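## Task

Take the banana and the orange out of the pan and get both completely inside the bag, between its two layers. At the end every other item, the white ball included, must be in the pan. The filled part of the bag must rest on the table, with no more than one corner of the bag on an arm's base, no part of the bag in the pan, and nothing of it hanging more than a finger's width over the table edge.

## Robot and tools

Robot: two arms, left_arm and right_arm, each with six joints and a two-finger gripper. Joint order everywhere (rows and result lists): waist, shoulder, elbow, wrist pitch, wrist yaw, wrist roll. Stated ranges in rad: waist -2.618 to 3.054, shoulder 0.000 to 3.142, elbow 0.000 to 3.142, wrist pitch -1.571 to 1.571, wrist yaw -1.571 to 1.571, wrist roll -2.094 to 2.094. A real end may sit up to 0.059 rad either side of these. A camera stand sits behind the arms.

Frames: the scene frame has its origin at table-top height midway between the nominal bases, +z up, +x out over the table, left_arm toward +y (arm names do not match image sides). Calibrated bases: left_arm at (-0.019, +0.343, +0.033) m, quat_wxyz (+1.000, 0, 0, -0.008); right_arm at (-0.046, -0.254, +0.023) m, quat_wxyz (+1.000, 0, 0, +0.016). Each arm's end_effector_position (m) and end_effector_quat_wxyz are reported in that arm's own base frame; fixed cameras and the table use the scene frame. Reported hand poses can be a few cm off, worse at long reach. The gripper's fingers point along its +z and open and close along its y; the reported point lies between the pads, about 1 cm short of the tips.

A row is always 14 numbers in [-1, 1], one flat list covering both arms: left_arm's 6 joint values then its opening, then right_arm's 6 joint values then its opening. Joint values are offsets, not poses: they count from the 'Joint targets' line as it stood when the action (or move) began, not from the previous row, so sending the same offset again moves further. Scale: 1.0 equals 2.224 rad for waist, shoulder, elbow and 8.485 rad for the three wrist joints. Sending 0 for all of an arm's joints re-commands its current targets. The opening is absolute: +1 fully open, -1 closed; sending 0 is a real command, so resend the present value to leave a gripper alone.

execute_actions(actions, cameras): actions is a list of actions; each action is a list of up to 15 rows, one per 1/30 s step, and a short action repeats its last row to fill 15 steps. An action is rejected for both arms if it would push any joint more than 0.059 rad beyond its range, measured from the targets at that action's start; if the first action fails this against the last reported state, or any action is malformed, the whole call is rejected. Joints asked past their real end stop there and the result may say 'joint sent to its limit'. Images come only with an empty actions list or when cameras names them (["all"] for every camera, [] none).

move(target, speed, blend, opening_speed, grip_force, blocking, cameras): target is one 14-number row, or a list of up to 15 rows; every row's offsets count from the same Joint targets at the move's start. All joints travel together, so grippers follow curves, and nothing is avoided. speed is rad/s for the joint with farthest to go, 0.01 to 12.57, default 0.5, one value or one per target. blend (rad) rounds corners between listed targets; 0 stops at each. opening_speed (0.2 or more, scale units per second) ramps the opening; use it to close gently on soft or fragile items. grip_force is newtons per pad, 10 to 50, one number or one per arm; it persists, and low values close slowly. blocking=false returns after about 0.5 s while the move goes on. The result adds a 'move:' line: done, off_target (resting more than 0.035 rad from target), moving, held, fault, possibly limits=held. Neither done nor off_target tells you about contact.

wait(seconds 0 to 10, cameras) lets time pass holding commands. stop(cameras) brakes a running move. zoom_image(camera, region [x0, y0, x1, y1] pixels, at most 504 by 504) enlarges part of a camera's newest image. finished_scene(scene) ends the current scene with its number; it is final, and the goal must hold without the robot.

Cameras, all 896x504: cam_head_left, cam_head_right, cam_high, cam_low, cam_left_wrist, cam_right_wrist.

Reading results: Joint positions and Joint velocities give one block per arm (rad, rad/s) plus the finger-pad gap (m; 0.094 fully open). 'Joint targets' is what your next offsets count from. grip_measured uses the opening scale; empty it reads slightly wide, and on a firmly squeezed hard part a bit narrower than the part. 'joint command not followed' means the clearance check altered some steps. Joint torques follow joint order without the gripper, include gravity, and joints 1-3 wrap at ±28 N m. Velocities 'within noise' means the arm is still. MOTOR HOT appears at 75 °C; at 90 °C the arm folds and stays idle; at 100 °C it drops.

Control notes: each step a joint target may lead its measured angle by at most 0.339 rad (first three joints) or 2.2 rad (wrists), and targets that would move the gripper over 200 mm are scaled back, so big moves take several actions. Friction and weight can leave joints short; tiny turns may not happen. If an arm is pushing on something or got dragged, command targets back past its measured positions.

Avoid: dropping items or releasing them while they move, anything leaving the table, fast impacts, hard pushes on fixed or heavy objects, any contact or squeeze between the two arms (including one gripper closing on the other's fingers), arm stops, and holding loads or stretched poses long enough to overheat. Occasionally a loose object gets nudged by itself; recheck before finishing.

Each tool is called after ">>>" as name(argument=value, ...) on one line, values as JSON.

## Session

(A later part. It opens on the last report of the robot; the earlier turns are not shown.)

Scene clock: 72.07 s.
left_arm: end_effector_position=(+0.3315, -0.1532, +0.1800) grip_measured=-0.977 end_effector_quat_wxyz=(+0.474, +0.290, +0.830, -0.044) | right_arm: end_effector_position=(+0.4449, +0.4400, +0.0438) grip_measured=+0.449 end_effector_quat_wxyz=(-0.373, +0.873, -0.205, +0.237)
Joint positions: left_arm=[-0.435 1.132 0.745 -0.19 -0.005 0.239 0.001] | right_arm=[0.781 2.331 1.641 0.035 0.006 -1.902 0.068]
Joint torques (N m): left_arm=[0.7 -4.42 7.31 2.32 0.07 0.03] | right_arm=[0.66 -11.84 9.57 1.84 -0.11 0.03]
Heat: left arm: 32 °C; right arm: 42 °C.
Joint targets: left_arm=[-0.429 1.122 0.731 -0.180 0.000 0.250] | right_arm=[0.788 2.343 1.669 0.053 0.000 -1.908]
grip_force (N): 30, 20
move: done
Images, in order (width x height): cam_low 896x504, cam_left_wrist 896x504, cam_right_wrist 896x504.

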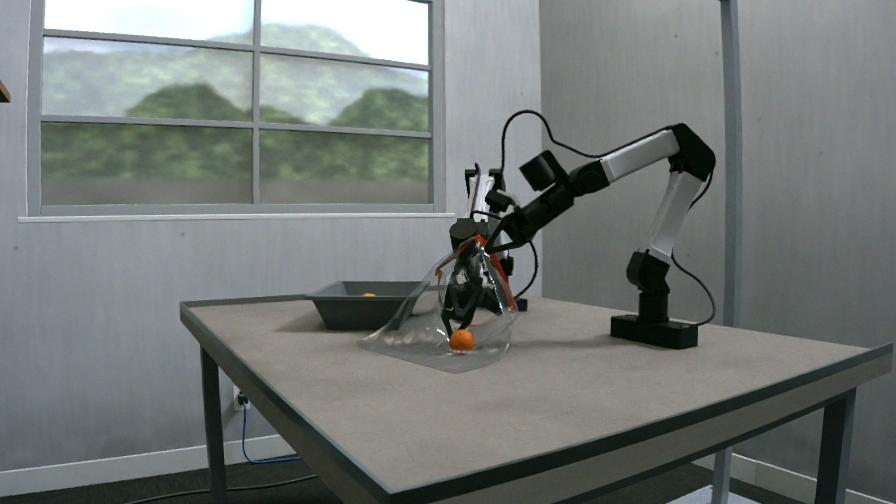

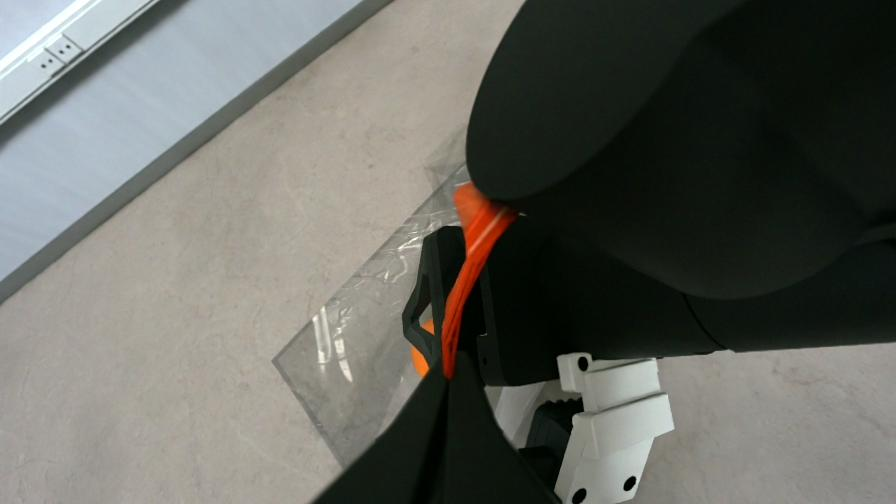

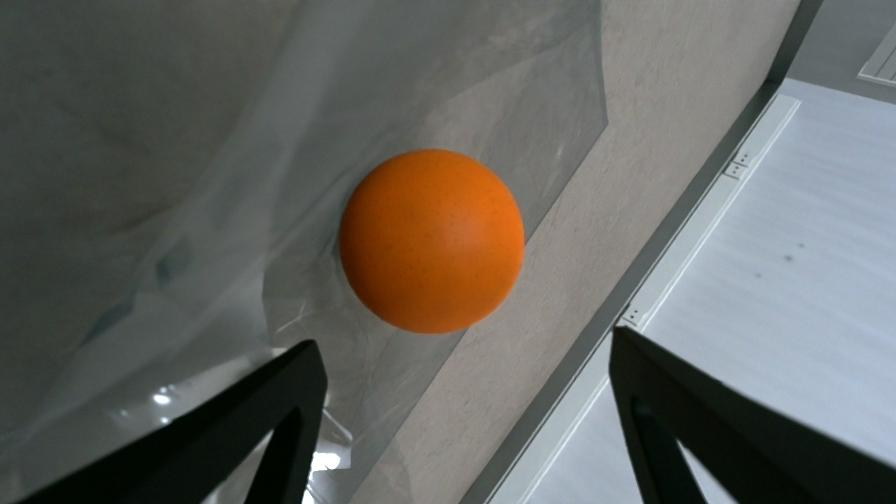

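>>> move(target=[[0,0,0,0,0,0,-1,0,-0.0486,-0.022,-0.011,0,0,0.2],[0,0,0,0,0,0,-1,0,-0.1542,-0.0782,-0.0245,0,0,0.2],[0,0,0,0,0,0,-1,0,-0.3341,-0.1524,-0.0522,0,0,0.2]], speed=0.6, blend=0.05, cameras=["cam_right_wrist","cam_head_left","cam_high","cam_low","cam_left_wrist"])

>>> zoom_image(camera="cam_low", region=[360, 210, 560, 390])

>>> zoom_image(camera="cam_head_left", region=[250, 170, 490, 330])

>>> zoom_image(camera="cam_high", region=[350, 60, 550, 220])

Scene clock: 86.50 s.
left_arm: end_effector_position=(+0.3322, -0.1536, +0.1812) grip_measured=-0.977 end_effector_quat_wxyz=(+0.477, +0.289, +0.829, -0.045) | right_arm: end_effector_position=(+0.3401, +0.3365, +0.2086) grip_measured=+0.201 end_effector_quat_wxyz=(-0.363, +0.879, -0.206, +0.231)
Joint positions: left_arm=[-0.435 1.132 0.745 -0.184 -0.004 0.239 0.001] | right_arm=[0.782 1.623 1.334 -0.392 0.006 -1.902 0.056]
Joint torques (N m): left_arm=[0.69 -4.42 7.28 2.27 0.06 0.04] | right_arm=[0.57 -9.76 7.1 1.62 -0.11 0.04]
Heat: left arm: 33 °C; right arm: 45 °C.
Joint targets: left_arm=[-0.429 1.122 0.731 -0.180 0.000 0.250] | right_arm=[0.788 1.599 1.331 -0.390 0.000 -1.908]
grip_force (N): 30, 20
move: done
Images, in order (width x height): cam_head_left 896x504, cam_high 896x504, cam_low 896x504, cam_left_wrist 896x504, cam_right_wrist 896x504.

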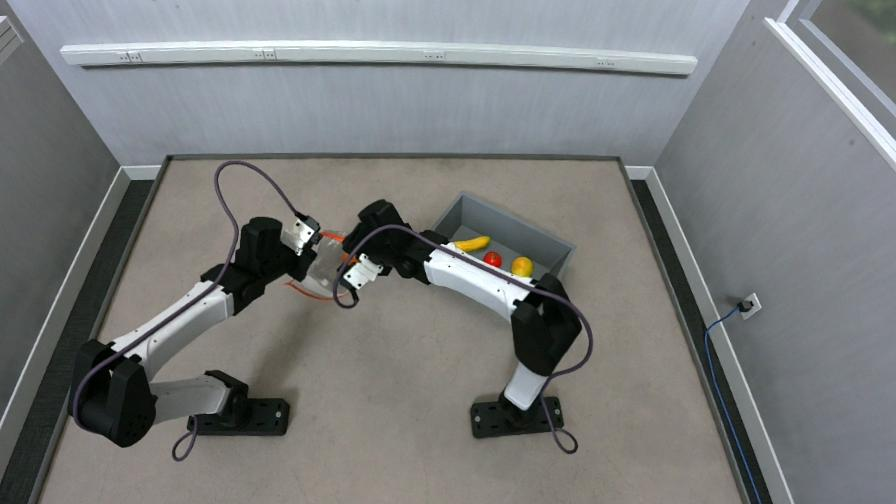

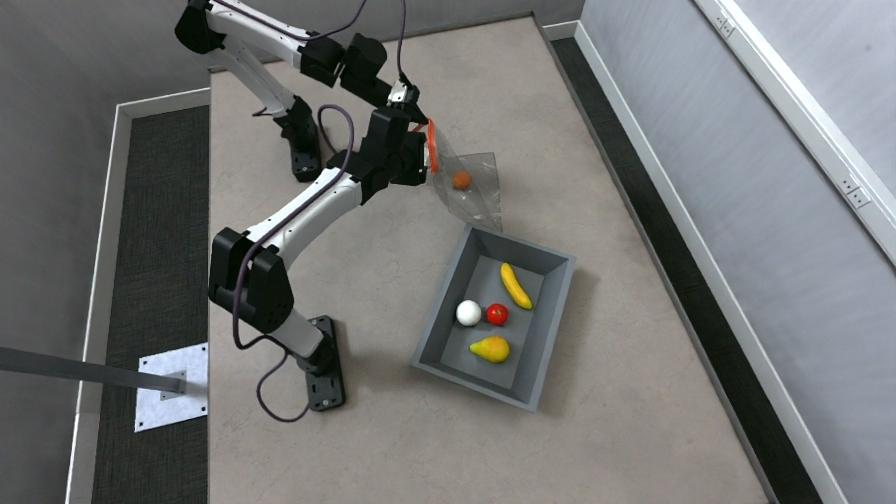

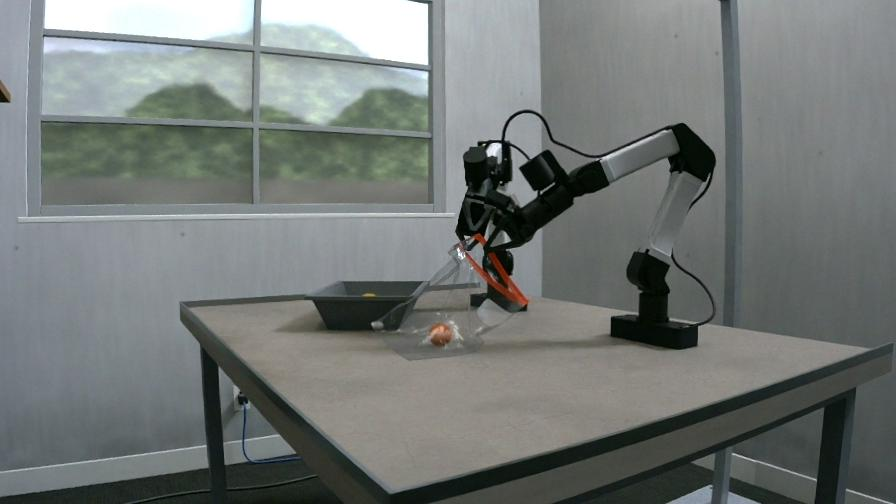

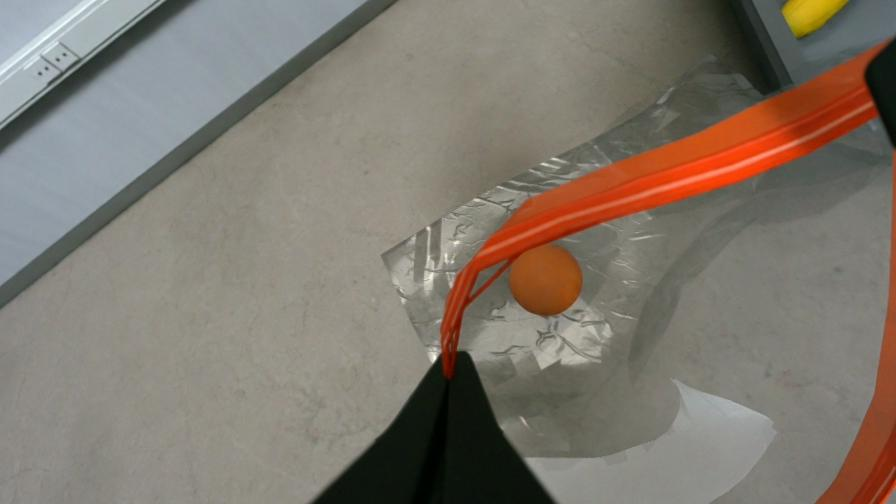

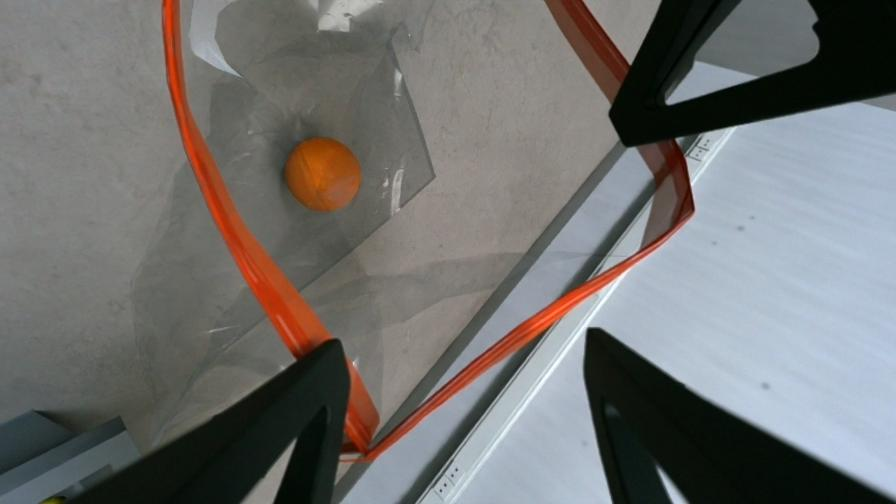

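Scaled by 2.520 from the camera's 896x504 image, which has a finer 1280x720 frame.

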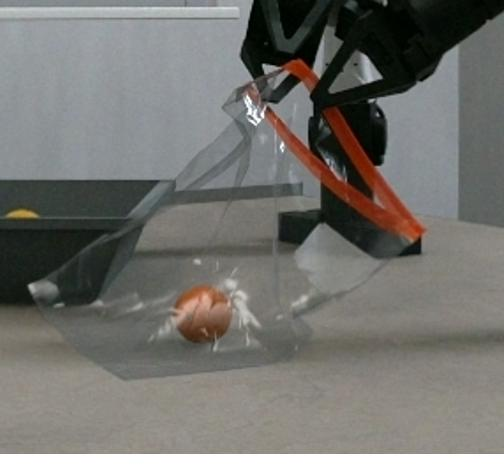

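Scaled by 2.100 from the camera's 896x504 image, which has a finer 1280x720 frame.

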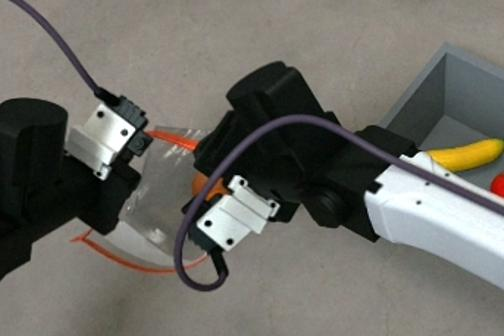

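Scaled by 2.520 from the camera's 896x504 image, which has a finer 1280x720 frame.

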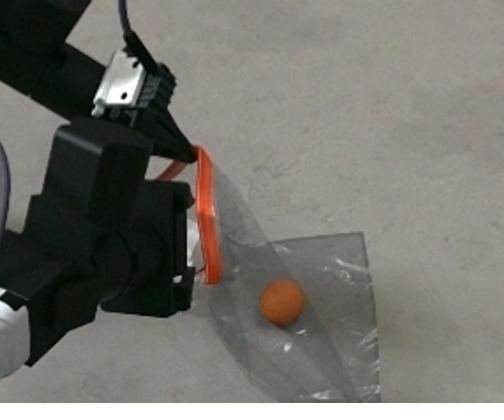

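>>> zoom_image(camera="cam_right_wrist", region=[180, 252, 684, 504])

>>> zoom_image(camera="cam_low", region=[440, 200, 540, 280])

>>> zoom_image(camera="cam_head_right", region=[270, 190, 430, 310])

Scaled by 1.000.

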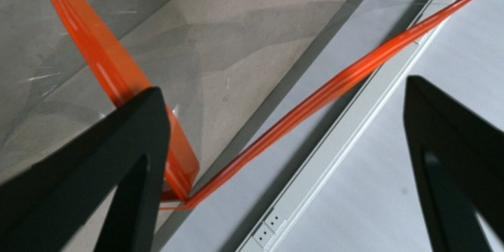

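Scaled by 5.040 from the camera's 896x504 image, which has a finer 1280x720 frame.

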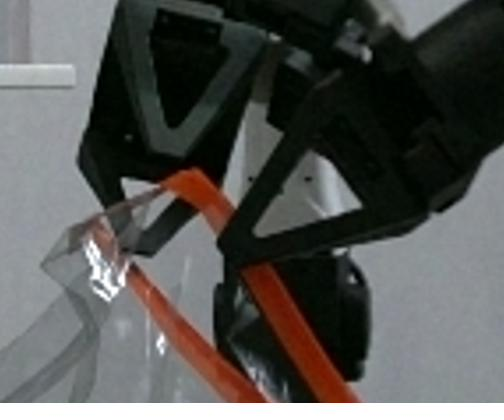

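This scene's latest camera images include none from cam_head_right. They are from: cam_head_left, cam_high, cam_low, cam_left_wrist, cam_right_wrist. cam_head_right's image comes with the result of a call that names it in "cameras".

>>> move(target=[[0,0,0,0,0,0,-1,0,-0.1254,-0.0409,-0.0271,0,0,0.2],[0,0,0,0,0,0,-1,-0.3013,0.3318,0.4289,-0.1058,0,0.3934,0.2]], speed=[0.5,1.2], blend=0.05, cameras=["cam_right_wrist","cam_head_left","cam_high","cam_low"])

>>> zoom_image(camera="cam_high", region=[370, 90, 610, 290])

>>> zoom_image(camera="cam_head_left", region=[250, 170, 490, 330])

>>> zoom_image(camera="cam_low", region=[360, 210, 560, 390])

Scene clock: 93.67 s.
left_arm: end_effector_position=(+0.3322, -0.1536, +0.1812) grip_measured=-0.977 end_effector_quat_wxyz=(+0.477, +0.289, +0.829, -0.045) | right_arm: end_effector_position=(+0.5000, +0.0584, +0.1069) grip_measured=+0.201 end_effector_quat_wxyz=(+0.080, +0.603, +0.790, +0.074)
Joint positions: left_arm=[-0.435 1.132 0.745 -0.184 -0.004 0.239 0.001] | right_arm=[0.118 2.326 2.257 -1.283 0.005 1.422 0.056]
Joint torques (N m): left_arm=[0.68 -4.44 7.25 2.27 0.07 0.03] | right_arm=[0.13 -11.26 8.88 0.6 -0.03 0.11]
Heat: left arm: 33 °C; right arm: 44 °C.
Joint targets: left_arm=[-0.429 1.122 0.731 -0.180 0.000 0.250] | right_arm=[0.118 2.337 2.284 -1.288 0.000 1.430]
grip_force (N): 30, 20
move: done
Images, in order (width x height): cam_head_left 896x504, cam_high 896x504, cam_low 896x504, cam_right_wrist 896x504.

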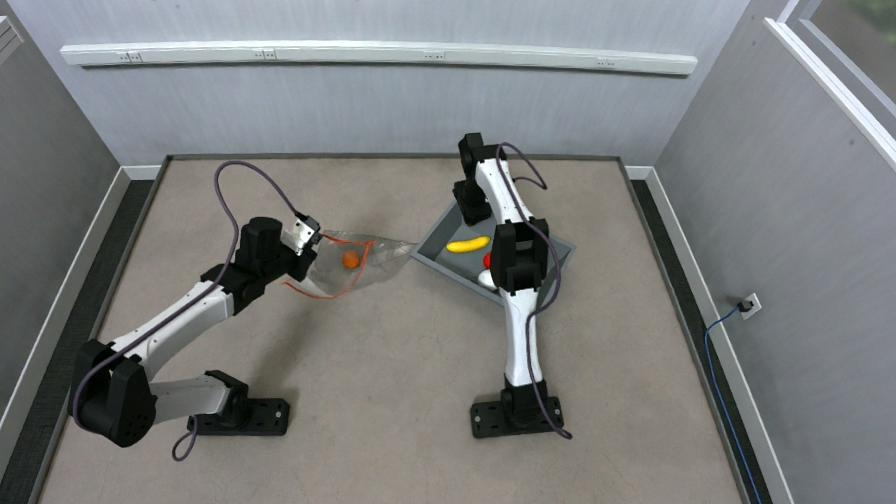

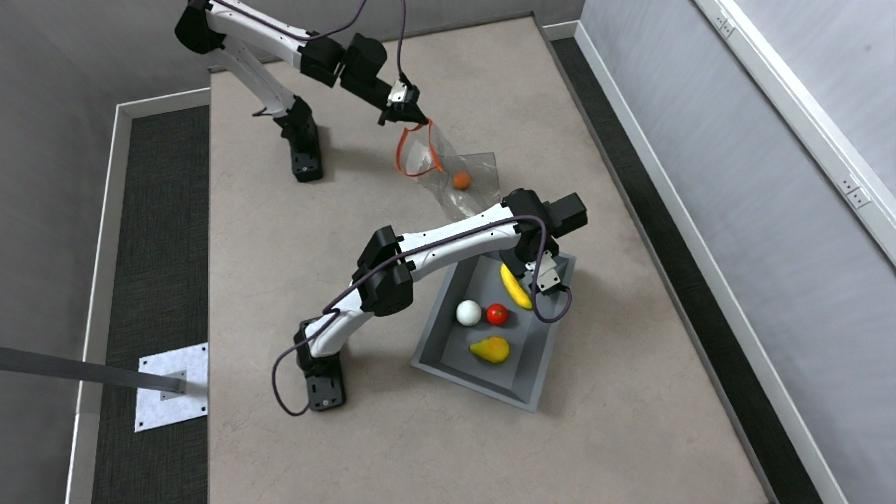

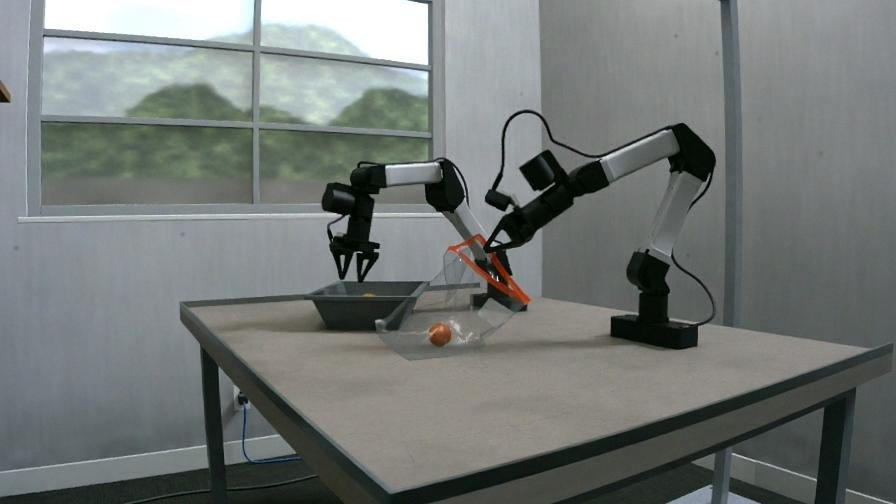

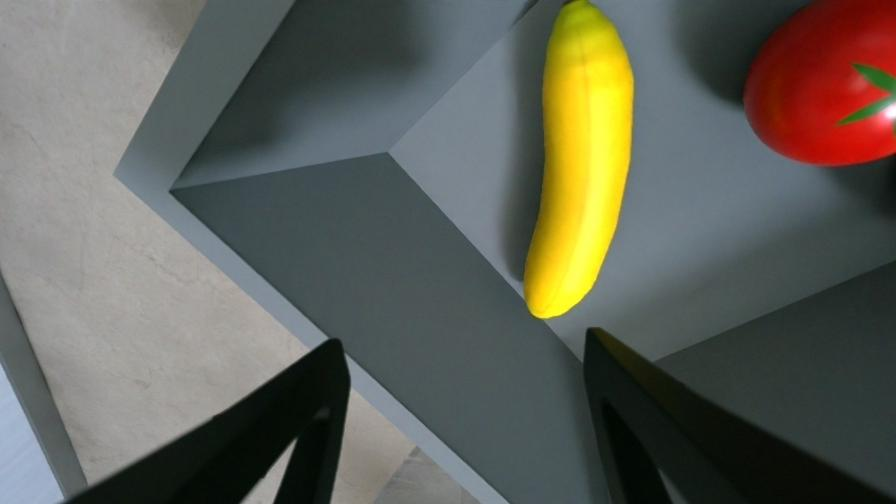

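Scaled by 2.100 from the camera's 896x504 image, which has a finer 1280x720 frame.

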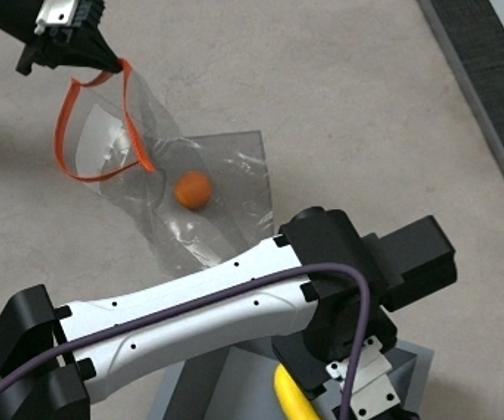

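Scaled by 2.100 from the camera's 896x504 image, which has a finer 1280x720 frame.

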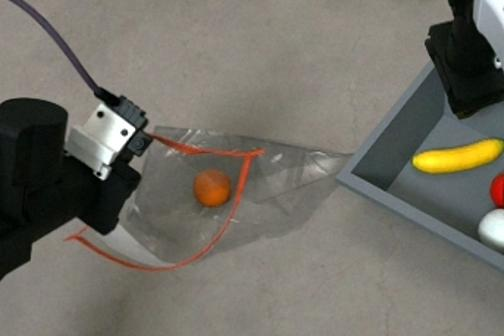

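Scaled by 2.520 from the camera's 896x504 image, which has a finer 1280x720 frame.

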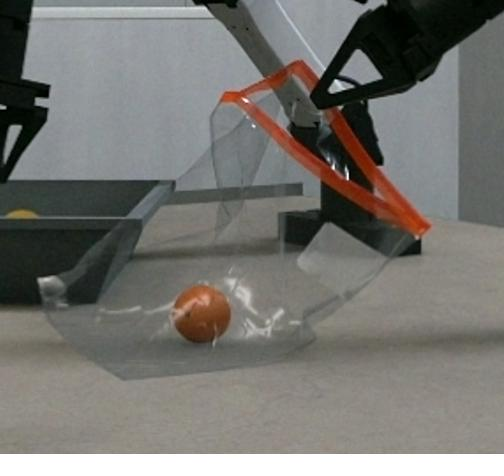

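>>> move(target=[0,0,0,0,0,0,-1,-0.0283,0.0692,0.0319,-0.0160,0,-0.0091,0.3], speed=0.5, cameras=["cam_right_wrist","cam_head_left"])

Scene clock: 96.20 s.
left_arm: end_effector_position=(+0.3322, -0.1536, +0.1812) grip_measured=-0.977 end_effector_quat_wxyz=(+0.477, +0.289, +0.829, -0.045) | right_arm: end_effector_position=(+0.4796, +0.0249, +0.0466) grip_measured=+0.299 end_effector_quat_wxyz=(+0.000, +0.608, +0.794, -0.003)
Joint positions: left_arm=[-0.435 1.132 0.745 -0.184 -0.004 0.239 0.001] | right_arm=[0.054 2.489 2.33 -1.416 0.005 1.361 0.061]
Joint torques (N m): left_arm=[0.68 -4.41 7.28 2.27 0.07 0.05] | right_arm=[0.34 -12.71 8.4 0.11 -0.02 -0.07]
Heat: left arm: 33 °C; right arm: 44 °C.
Joint targets: left_arm=[-0.429 1.122 0.731 -0.180 0.000 0.250] | right_arm=[0.055 2.492 2.355 -1.424 0.000 1.353]
grip_force (N): 30, 20
move: done
Images, in order (width x height): cam_head_left 896x504, cam_right_wrist 896x504.

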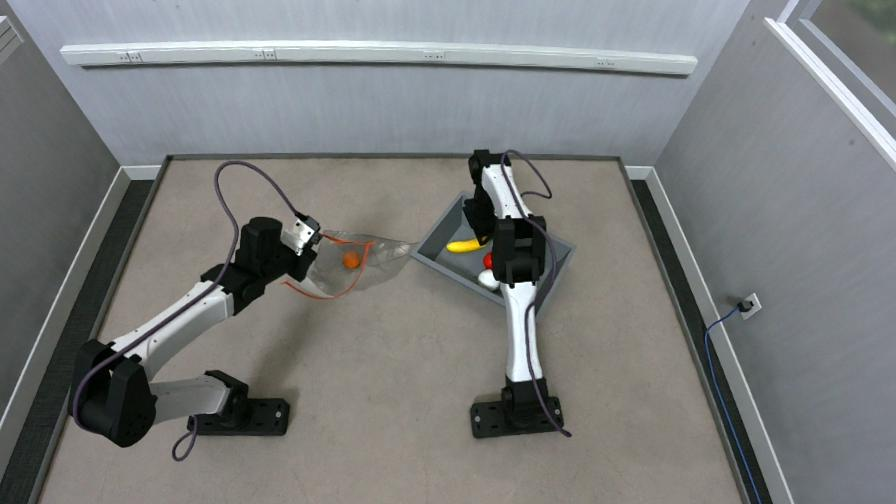

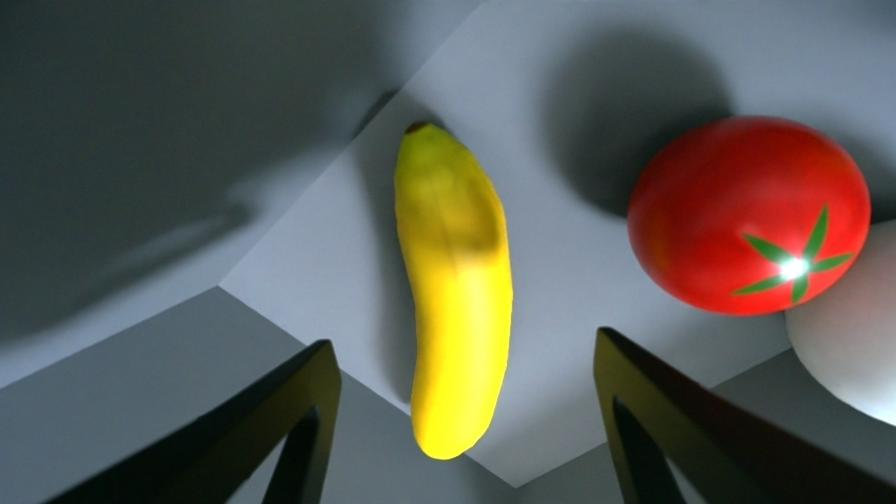

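>>> move(target=[0,0,0,0,0,0,-1,0,-0.001,-0.0899,0.0232,0,0,0.3], speed=0.4, cameras=["cam_right_wrist"])

Scene clock: 97.93 s.
left_arm: end_effector_position=(+0.3322, -0.1536, +0.1812) grip_measured=-0.977 end_effector_quat_wxyz=(+0.477, +0.289, +0.829, -0.045) | right_arm: end_effector_position=(+0.4808, +0.0249, +0.0029) grip_measured=+0.299 end_effector_quat_wxyz=(+0.003, +0.608, +0.794, -0.001)
Joint positions: left_arm=[-0.435 1.132 0.745 -0.184 -0.004 0.239 0.001] | right_arm=[0.054 2.489 2.157 -1.237 0.005 1.36 0.061]
Joint torques (N m): left_arm=[0.68 -4.44 7.28 2.27 0.07 0.03] | right_arm=[0.14 -12.93 5.89 0.37 -0.02 -0.03]
Heat: left arm: 33 °C; right arm: 45 °C.
Joint targets: left_arm=[-0.429 1.122 0.731 -0.180 0.000 0.250] | right_arm=[0.055 2.489 2.155 -1.227 0.000 1.353]
grip_force (N): 30, 20
move: done
Images, in order (width x height): cam_right_wrist 896x504.

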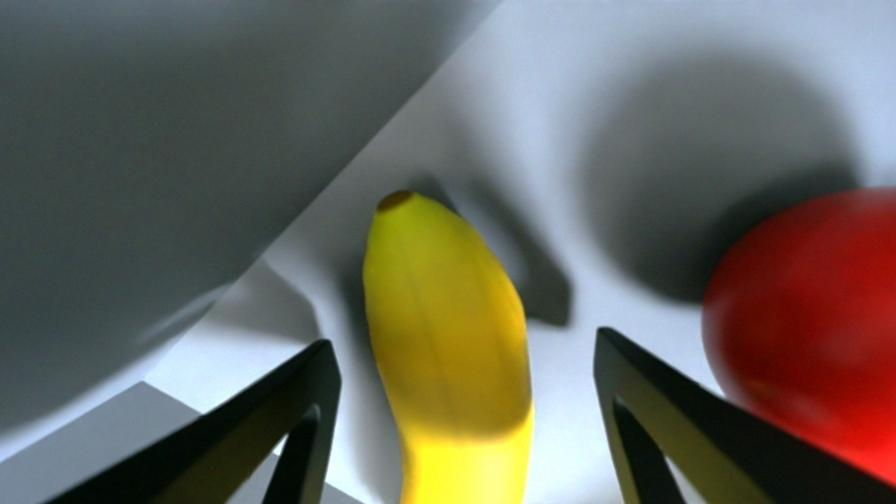

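>>> move(target=[[0,0,0,0,0,0,-1,0.0198,-0.006,-0.006,0.001,0,0,0.3],[0,0,0,0,0,0,-1,0.0198,-0.006,-0.006,0.001,0,0,-0.2]], speed=0.4, opening_speed=0.6, cameras=["cam_right_wrist"])

Scene clock: 101.83 s.
left_arm: end_effector_position=(+0.3322, -0.1536, +0.1812) grip_measured=-0.977 end_effector_quat_wxyz=(+0.477, +0.289, +0.829, -0.045) | right_arm: end_effector_position=(+0.4785, +0.0465, +0.0001) grip_measured=-0.199 end_effector_quat_wxyz=(+0.002, +0.590, +0.807, -0.001)
Joint positions: left_arm=[-0.435 1.132 0.745 -0.184 -0.004 0.239 0.001] | right_arm=[0.099 2.489 2.146 -1.228 0.004 1.36 0.038]
Joint torques (N m): left_arm=[0.69 -4.42 7.28 2.25 0.06 0.04] | right_arm=[0.05 -14.06 5.67 0.32 -0.02 -0.03]
Heat: left arm: 34 °C; right arm: 46 °C.
Joint targets: left_arm=[-0.429 1.122 0.731 -0.180 0.000 0.250] | right_arm=[0.099 2.476 2.142 -1.218 0.000 1.353]
grip_force (N): 30, 20
move: done
Images, in order (width x height): cam_right_wrist 896x504.

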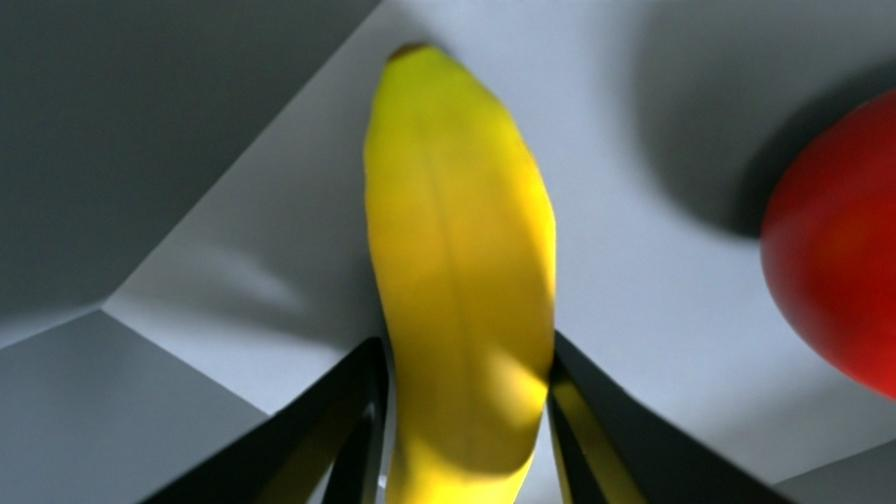

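>>> move(target=[0,0,0,0,0,0,-1,0,0,0,0,0,0,-0.42], speed=0.4, opening_speed=0.5, cameras=["cam_right_wrist"])

Scene clock: 102.97 s.
left_arm: end_effector_position=(+0.3322, -0.1536, +0.1812) grip_measured=-0.977 end_effector_quat_wxyz=(+0.477, +0.289, +0.829, -0.045) | right_arm: end_effector_position=(+0.4785, +0.0465, +0.0001) grip_measured=-0.385 end_effector_quat_wxyz=(+0.002, +0.590, +0.807, -0.001)
Joint positions: left_arm=[-0.435 1.132 0.745 -0.184 -0.004 0.239 0.001] | right_arm=[0.099 2.489 2.146 -1.228 0.004 1.36 0.029]
Joint torques (N m): left_arm=[0.66 -4.42 7.3 2.26 0.06 0.03] | right_arm=[0.03 -14.06 5.67 0.32 -0.02 -0.03]
Heat: left arm: 34 °C; right arm: 47 °C.
Joint targets: left_arm=[-0.429 1.122 0.731 -0.180 0.000 0.250] | right_arm=[0.099 2.476 2.142 -1.218 0.000 1.353]
grip_force (N): 30, 20
move: done
Images, in order (width x height): cam_right_wrist 896x504.

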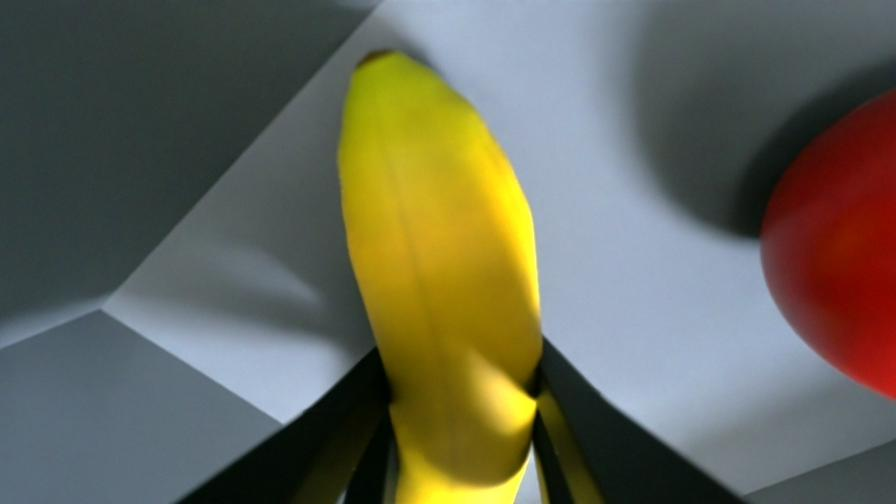

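>>> move(target=[[0,0,0,0,0,0,-1,0,0,0,0,0,0,-0.5],[0,0,0,0,0,0,-1,0,-0.0585,-0.0265,0.0033,0,0,-0.5],[0,0,0,0,0,0,-1,0,-0.3332,-0.2077,0.0255,0,0,-0.5]], speed=[0.5,0.2,0.6], blend=[0,0.03,0], cameras=["cam_right_wrist","cam_head_left","cam_high"])

>>> zoom_image(camera="cam_high", region=[370, 90, 610, 290])

Scene clock: 108.27 s.
left_arm: end_effector_position=(+0.3322, -0.1536, +0.1812) grip_measured=-0.977 end_effector_quat_wxyz=(+0.477, +0.289, +0.829, -0.045) | right_arm: end_effector_position=(+0.4299, +0.0417, +0.1924) grip_measured=-0.390 end_effector_quat_wxyz=(+0.176, +0.574, +0.785, +0.154)
Joint positions: left_arm=[-0.435 1.132 0.745 -0.184 -0.004 0.239 0.001] | right_arm=[0.099 1.762 1.683 -1.019 0.004 1.36 0.029]
Joint torques (N m): left_arm=[0.7 -4.4 7.28 2.27 0.05 0.04] | right_arm=[0.03 -10.7 6.49 1.29 -0.02 -0.06]
Heat: left arm: 34 °C; right arm: 49 °C.
Joint targets: left_arm=[-0.429 1.122 0.731 -0.180 0.000 0.250] | right_arm=[0.099 1.735 1.680 -1.002 0.000 1.353]
grip_force (N): 30, 20
move: done
Images, in order (width x height): cam_head_left 896x504, cam_high 896x504, cam_right_wrist 896x504.

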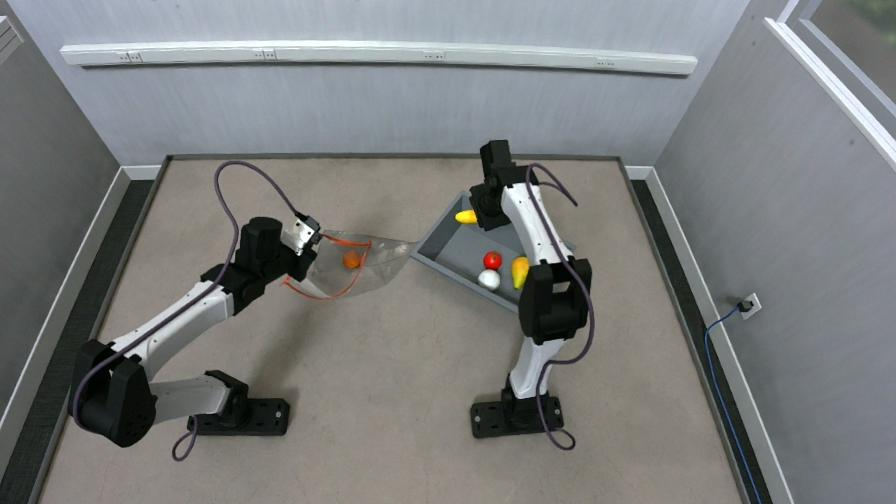

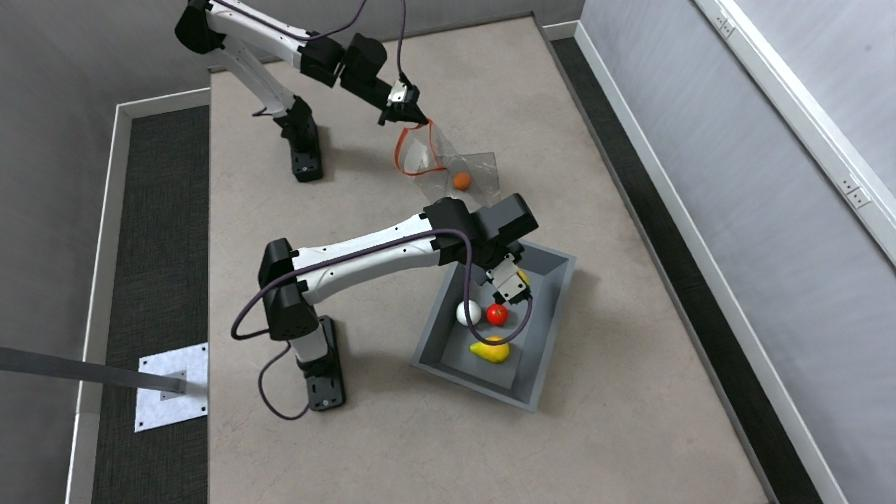

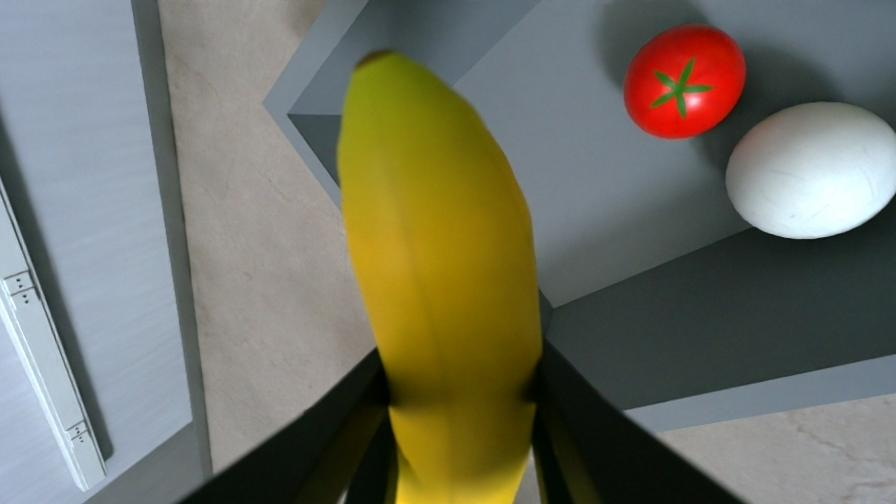

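Scaled by 2.100 from the camera's 896x504 image, which has a finer 1280x720 frame.

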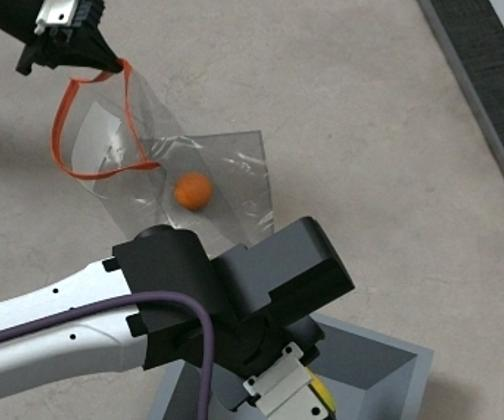

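>>> move(target=[[0,0,0,0,0,0,-1,0.1803,-0.2091,-0.2158,0.0277,0,-0.2184,-0.5],[0,0,0,0,0,0,-1,0.3336,-0.2293,-0.2284,0.0480,0,-0.4011,-0.5]], speed=1.2, blend=0.15, cameras=["cam_right_wrist","cam_head_left","cam_high","cam_low","cam_left_wrist"])

>>> zoom_image(camera="cam_head_left", region=[250, 170, 490, 330])

>>> zoom_image(camera="cam_low", region=[360, 190, 560, 370])

>>> zoom_image(camera="cam_high", region=[350, 60, 550, 260])

Scene clock: 112.63 s.
left_arm: end_effector_position=(+0.3322, -0.1536, +0.1812) grip_measured=-0.977 end_effector_quat_wxyz=(+0.477, +0.289, +0.829, -0.045) | right_arm: end_effector_position=(+0.2536, +0.2785, +0.2476) grip_measured=-0.390 end_effector_quat_wxyz=(-0.350, +0.897, -0.120, +0.244)
Joint positions: left_arm=[-0.435 1.132 0.745 -0.184 -0.004 0.239 0.001] | right_arm=[0.834 1.25 1.175 -0.616 0.004 -2.043 0.029]
Joint torques (N m): left_arm=[0.69 -4.44 7.27 2.26 0.07 0.04] | right_arm=[0.69 -6.56 6.95 1.83 -0.11 0.04]
Heat: left arm: 34 °C; right arm: 48 °C.
Joint targets: left_arm=[-0.429 1.122 0.731 -0.180 0.000 0.250] | right_arm=[0.841 1.225 1.172 -0.595 0.000 -2.050]
grip_force (N): 30, 20
move: done
Images, in order (width x height): cam_head_left 896x504, cam_high 896x504, cam_low 896x504, cam_left_wrist 896x504, cam_right_wrist 896x504.

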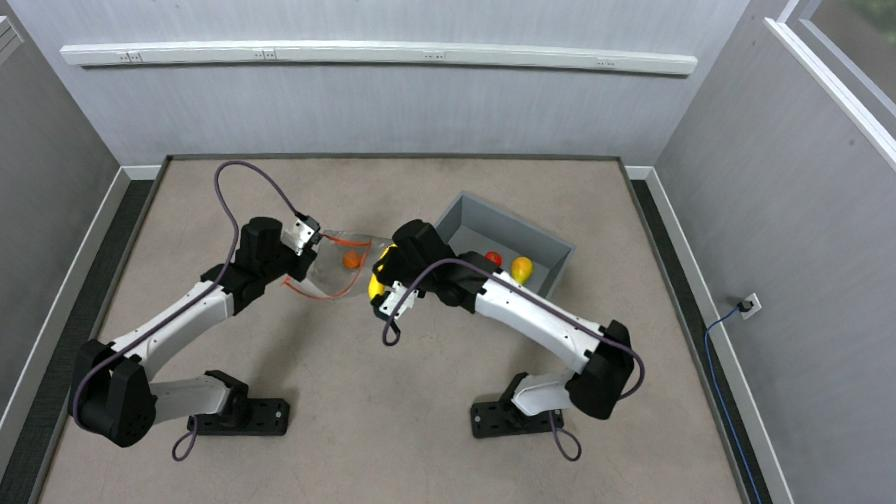

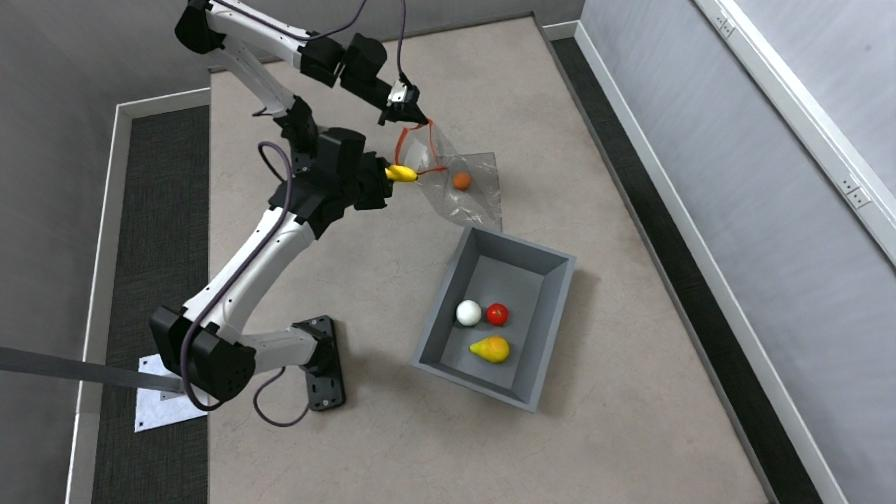

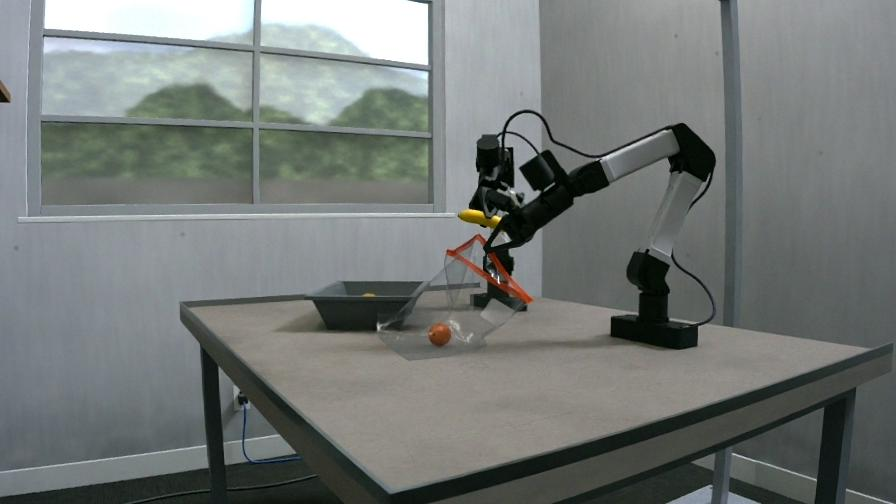

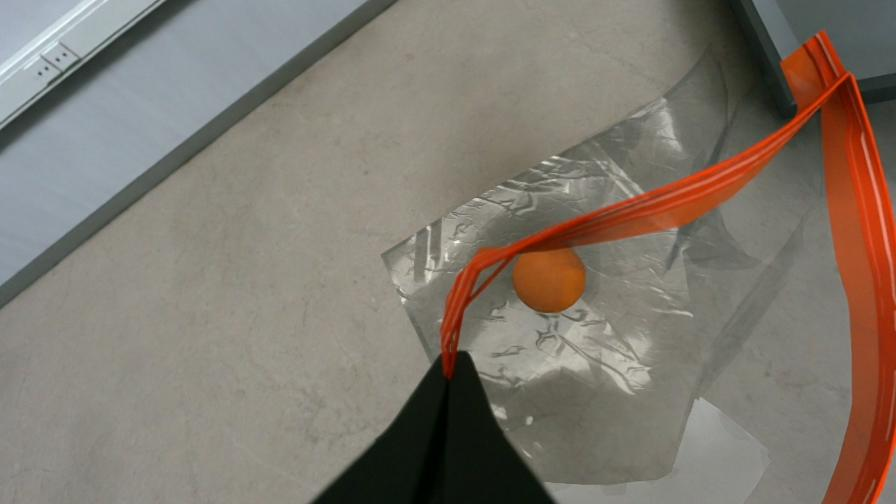

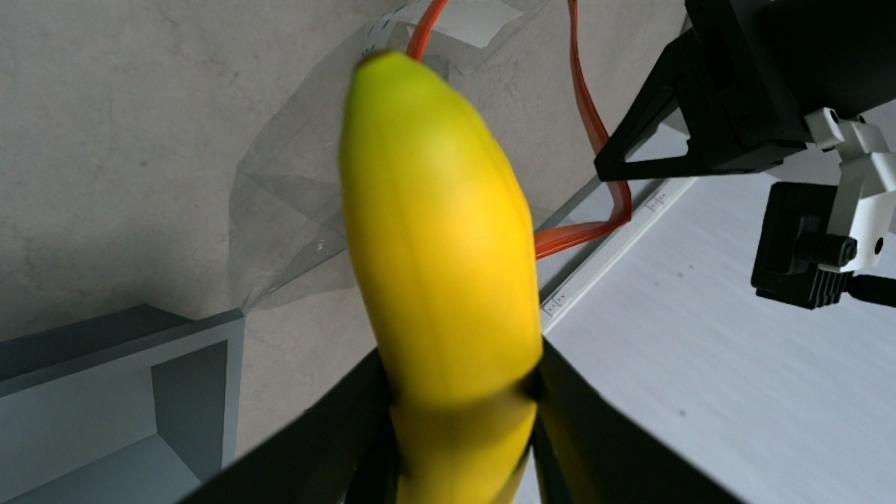

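Scaled by 2.100 from the camera's 896x504 image, which has a finer 1280x720 frame.

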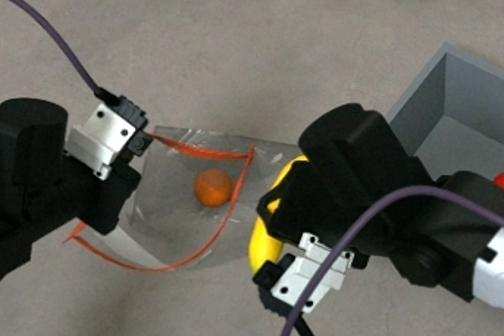

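Scaled by 2.520 from the camera's 896x504 image, which has a finer 1280x720 frame.

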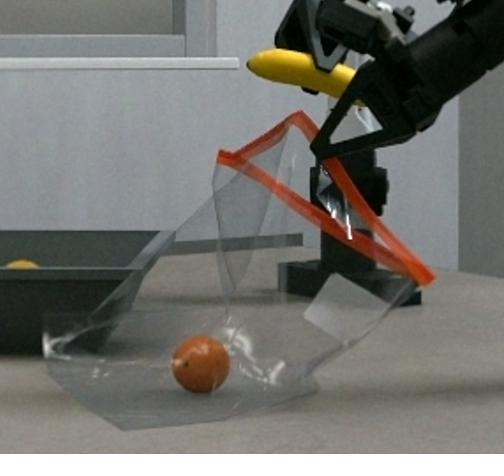

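Scaled by 2.520 from the camera's 896x504 image, which has a finer 1280x720 frame.

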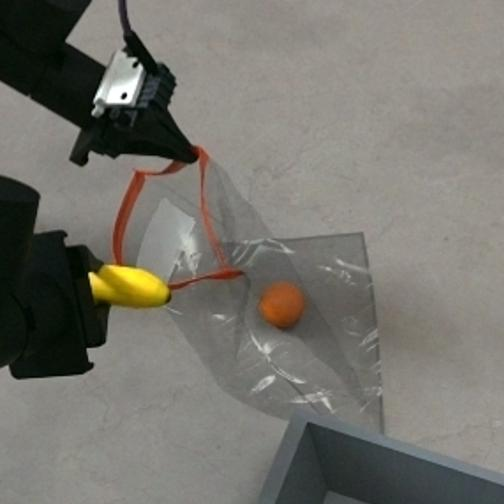

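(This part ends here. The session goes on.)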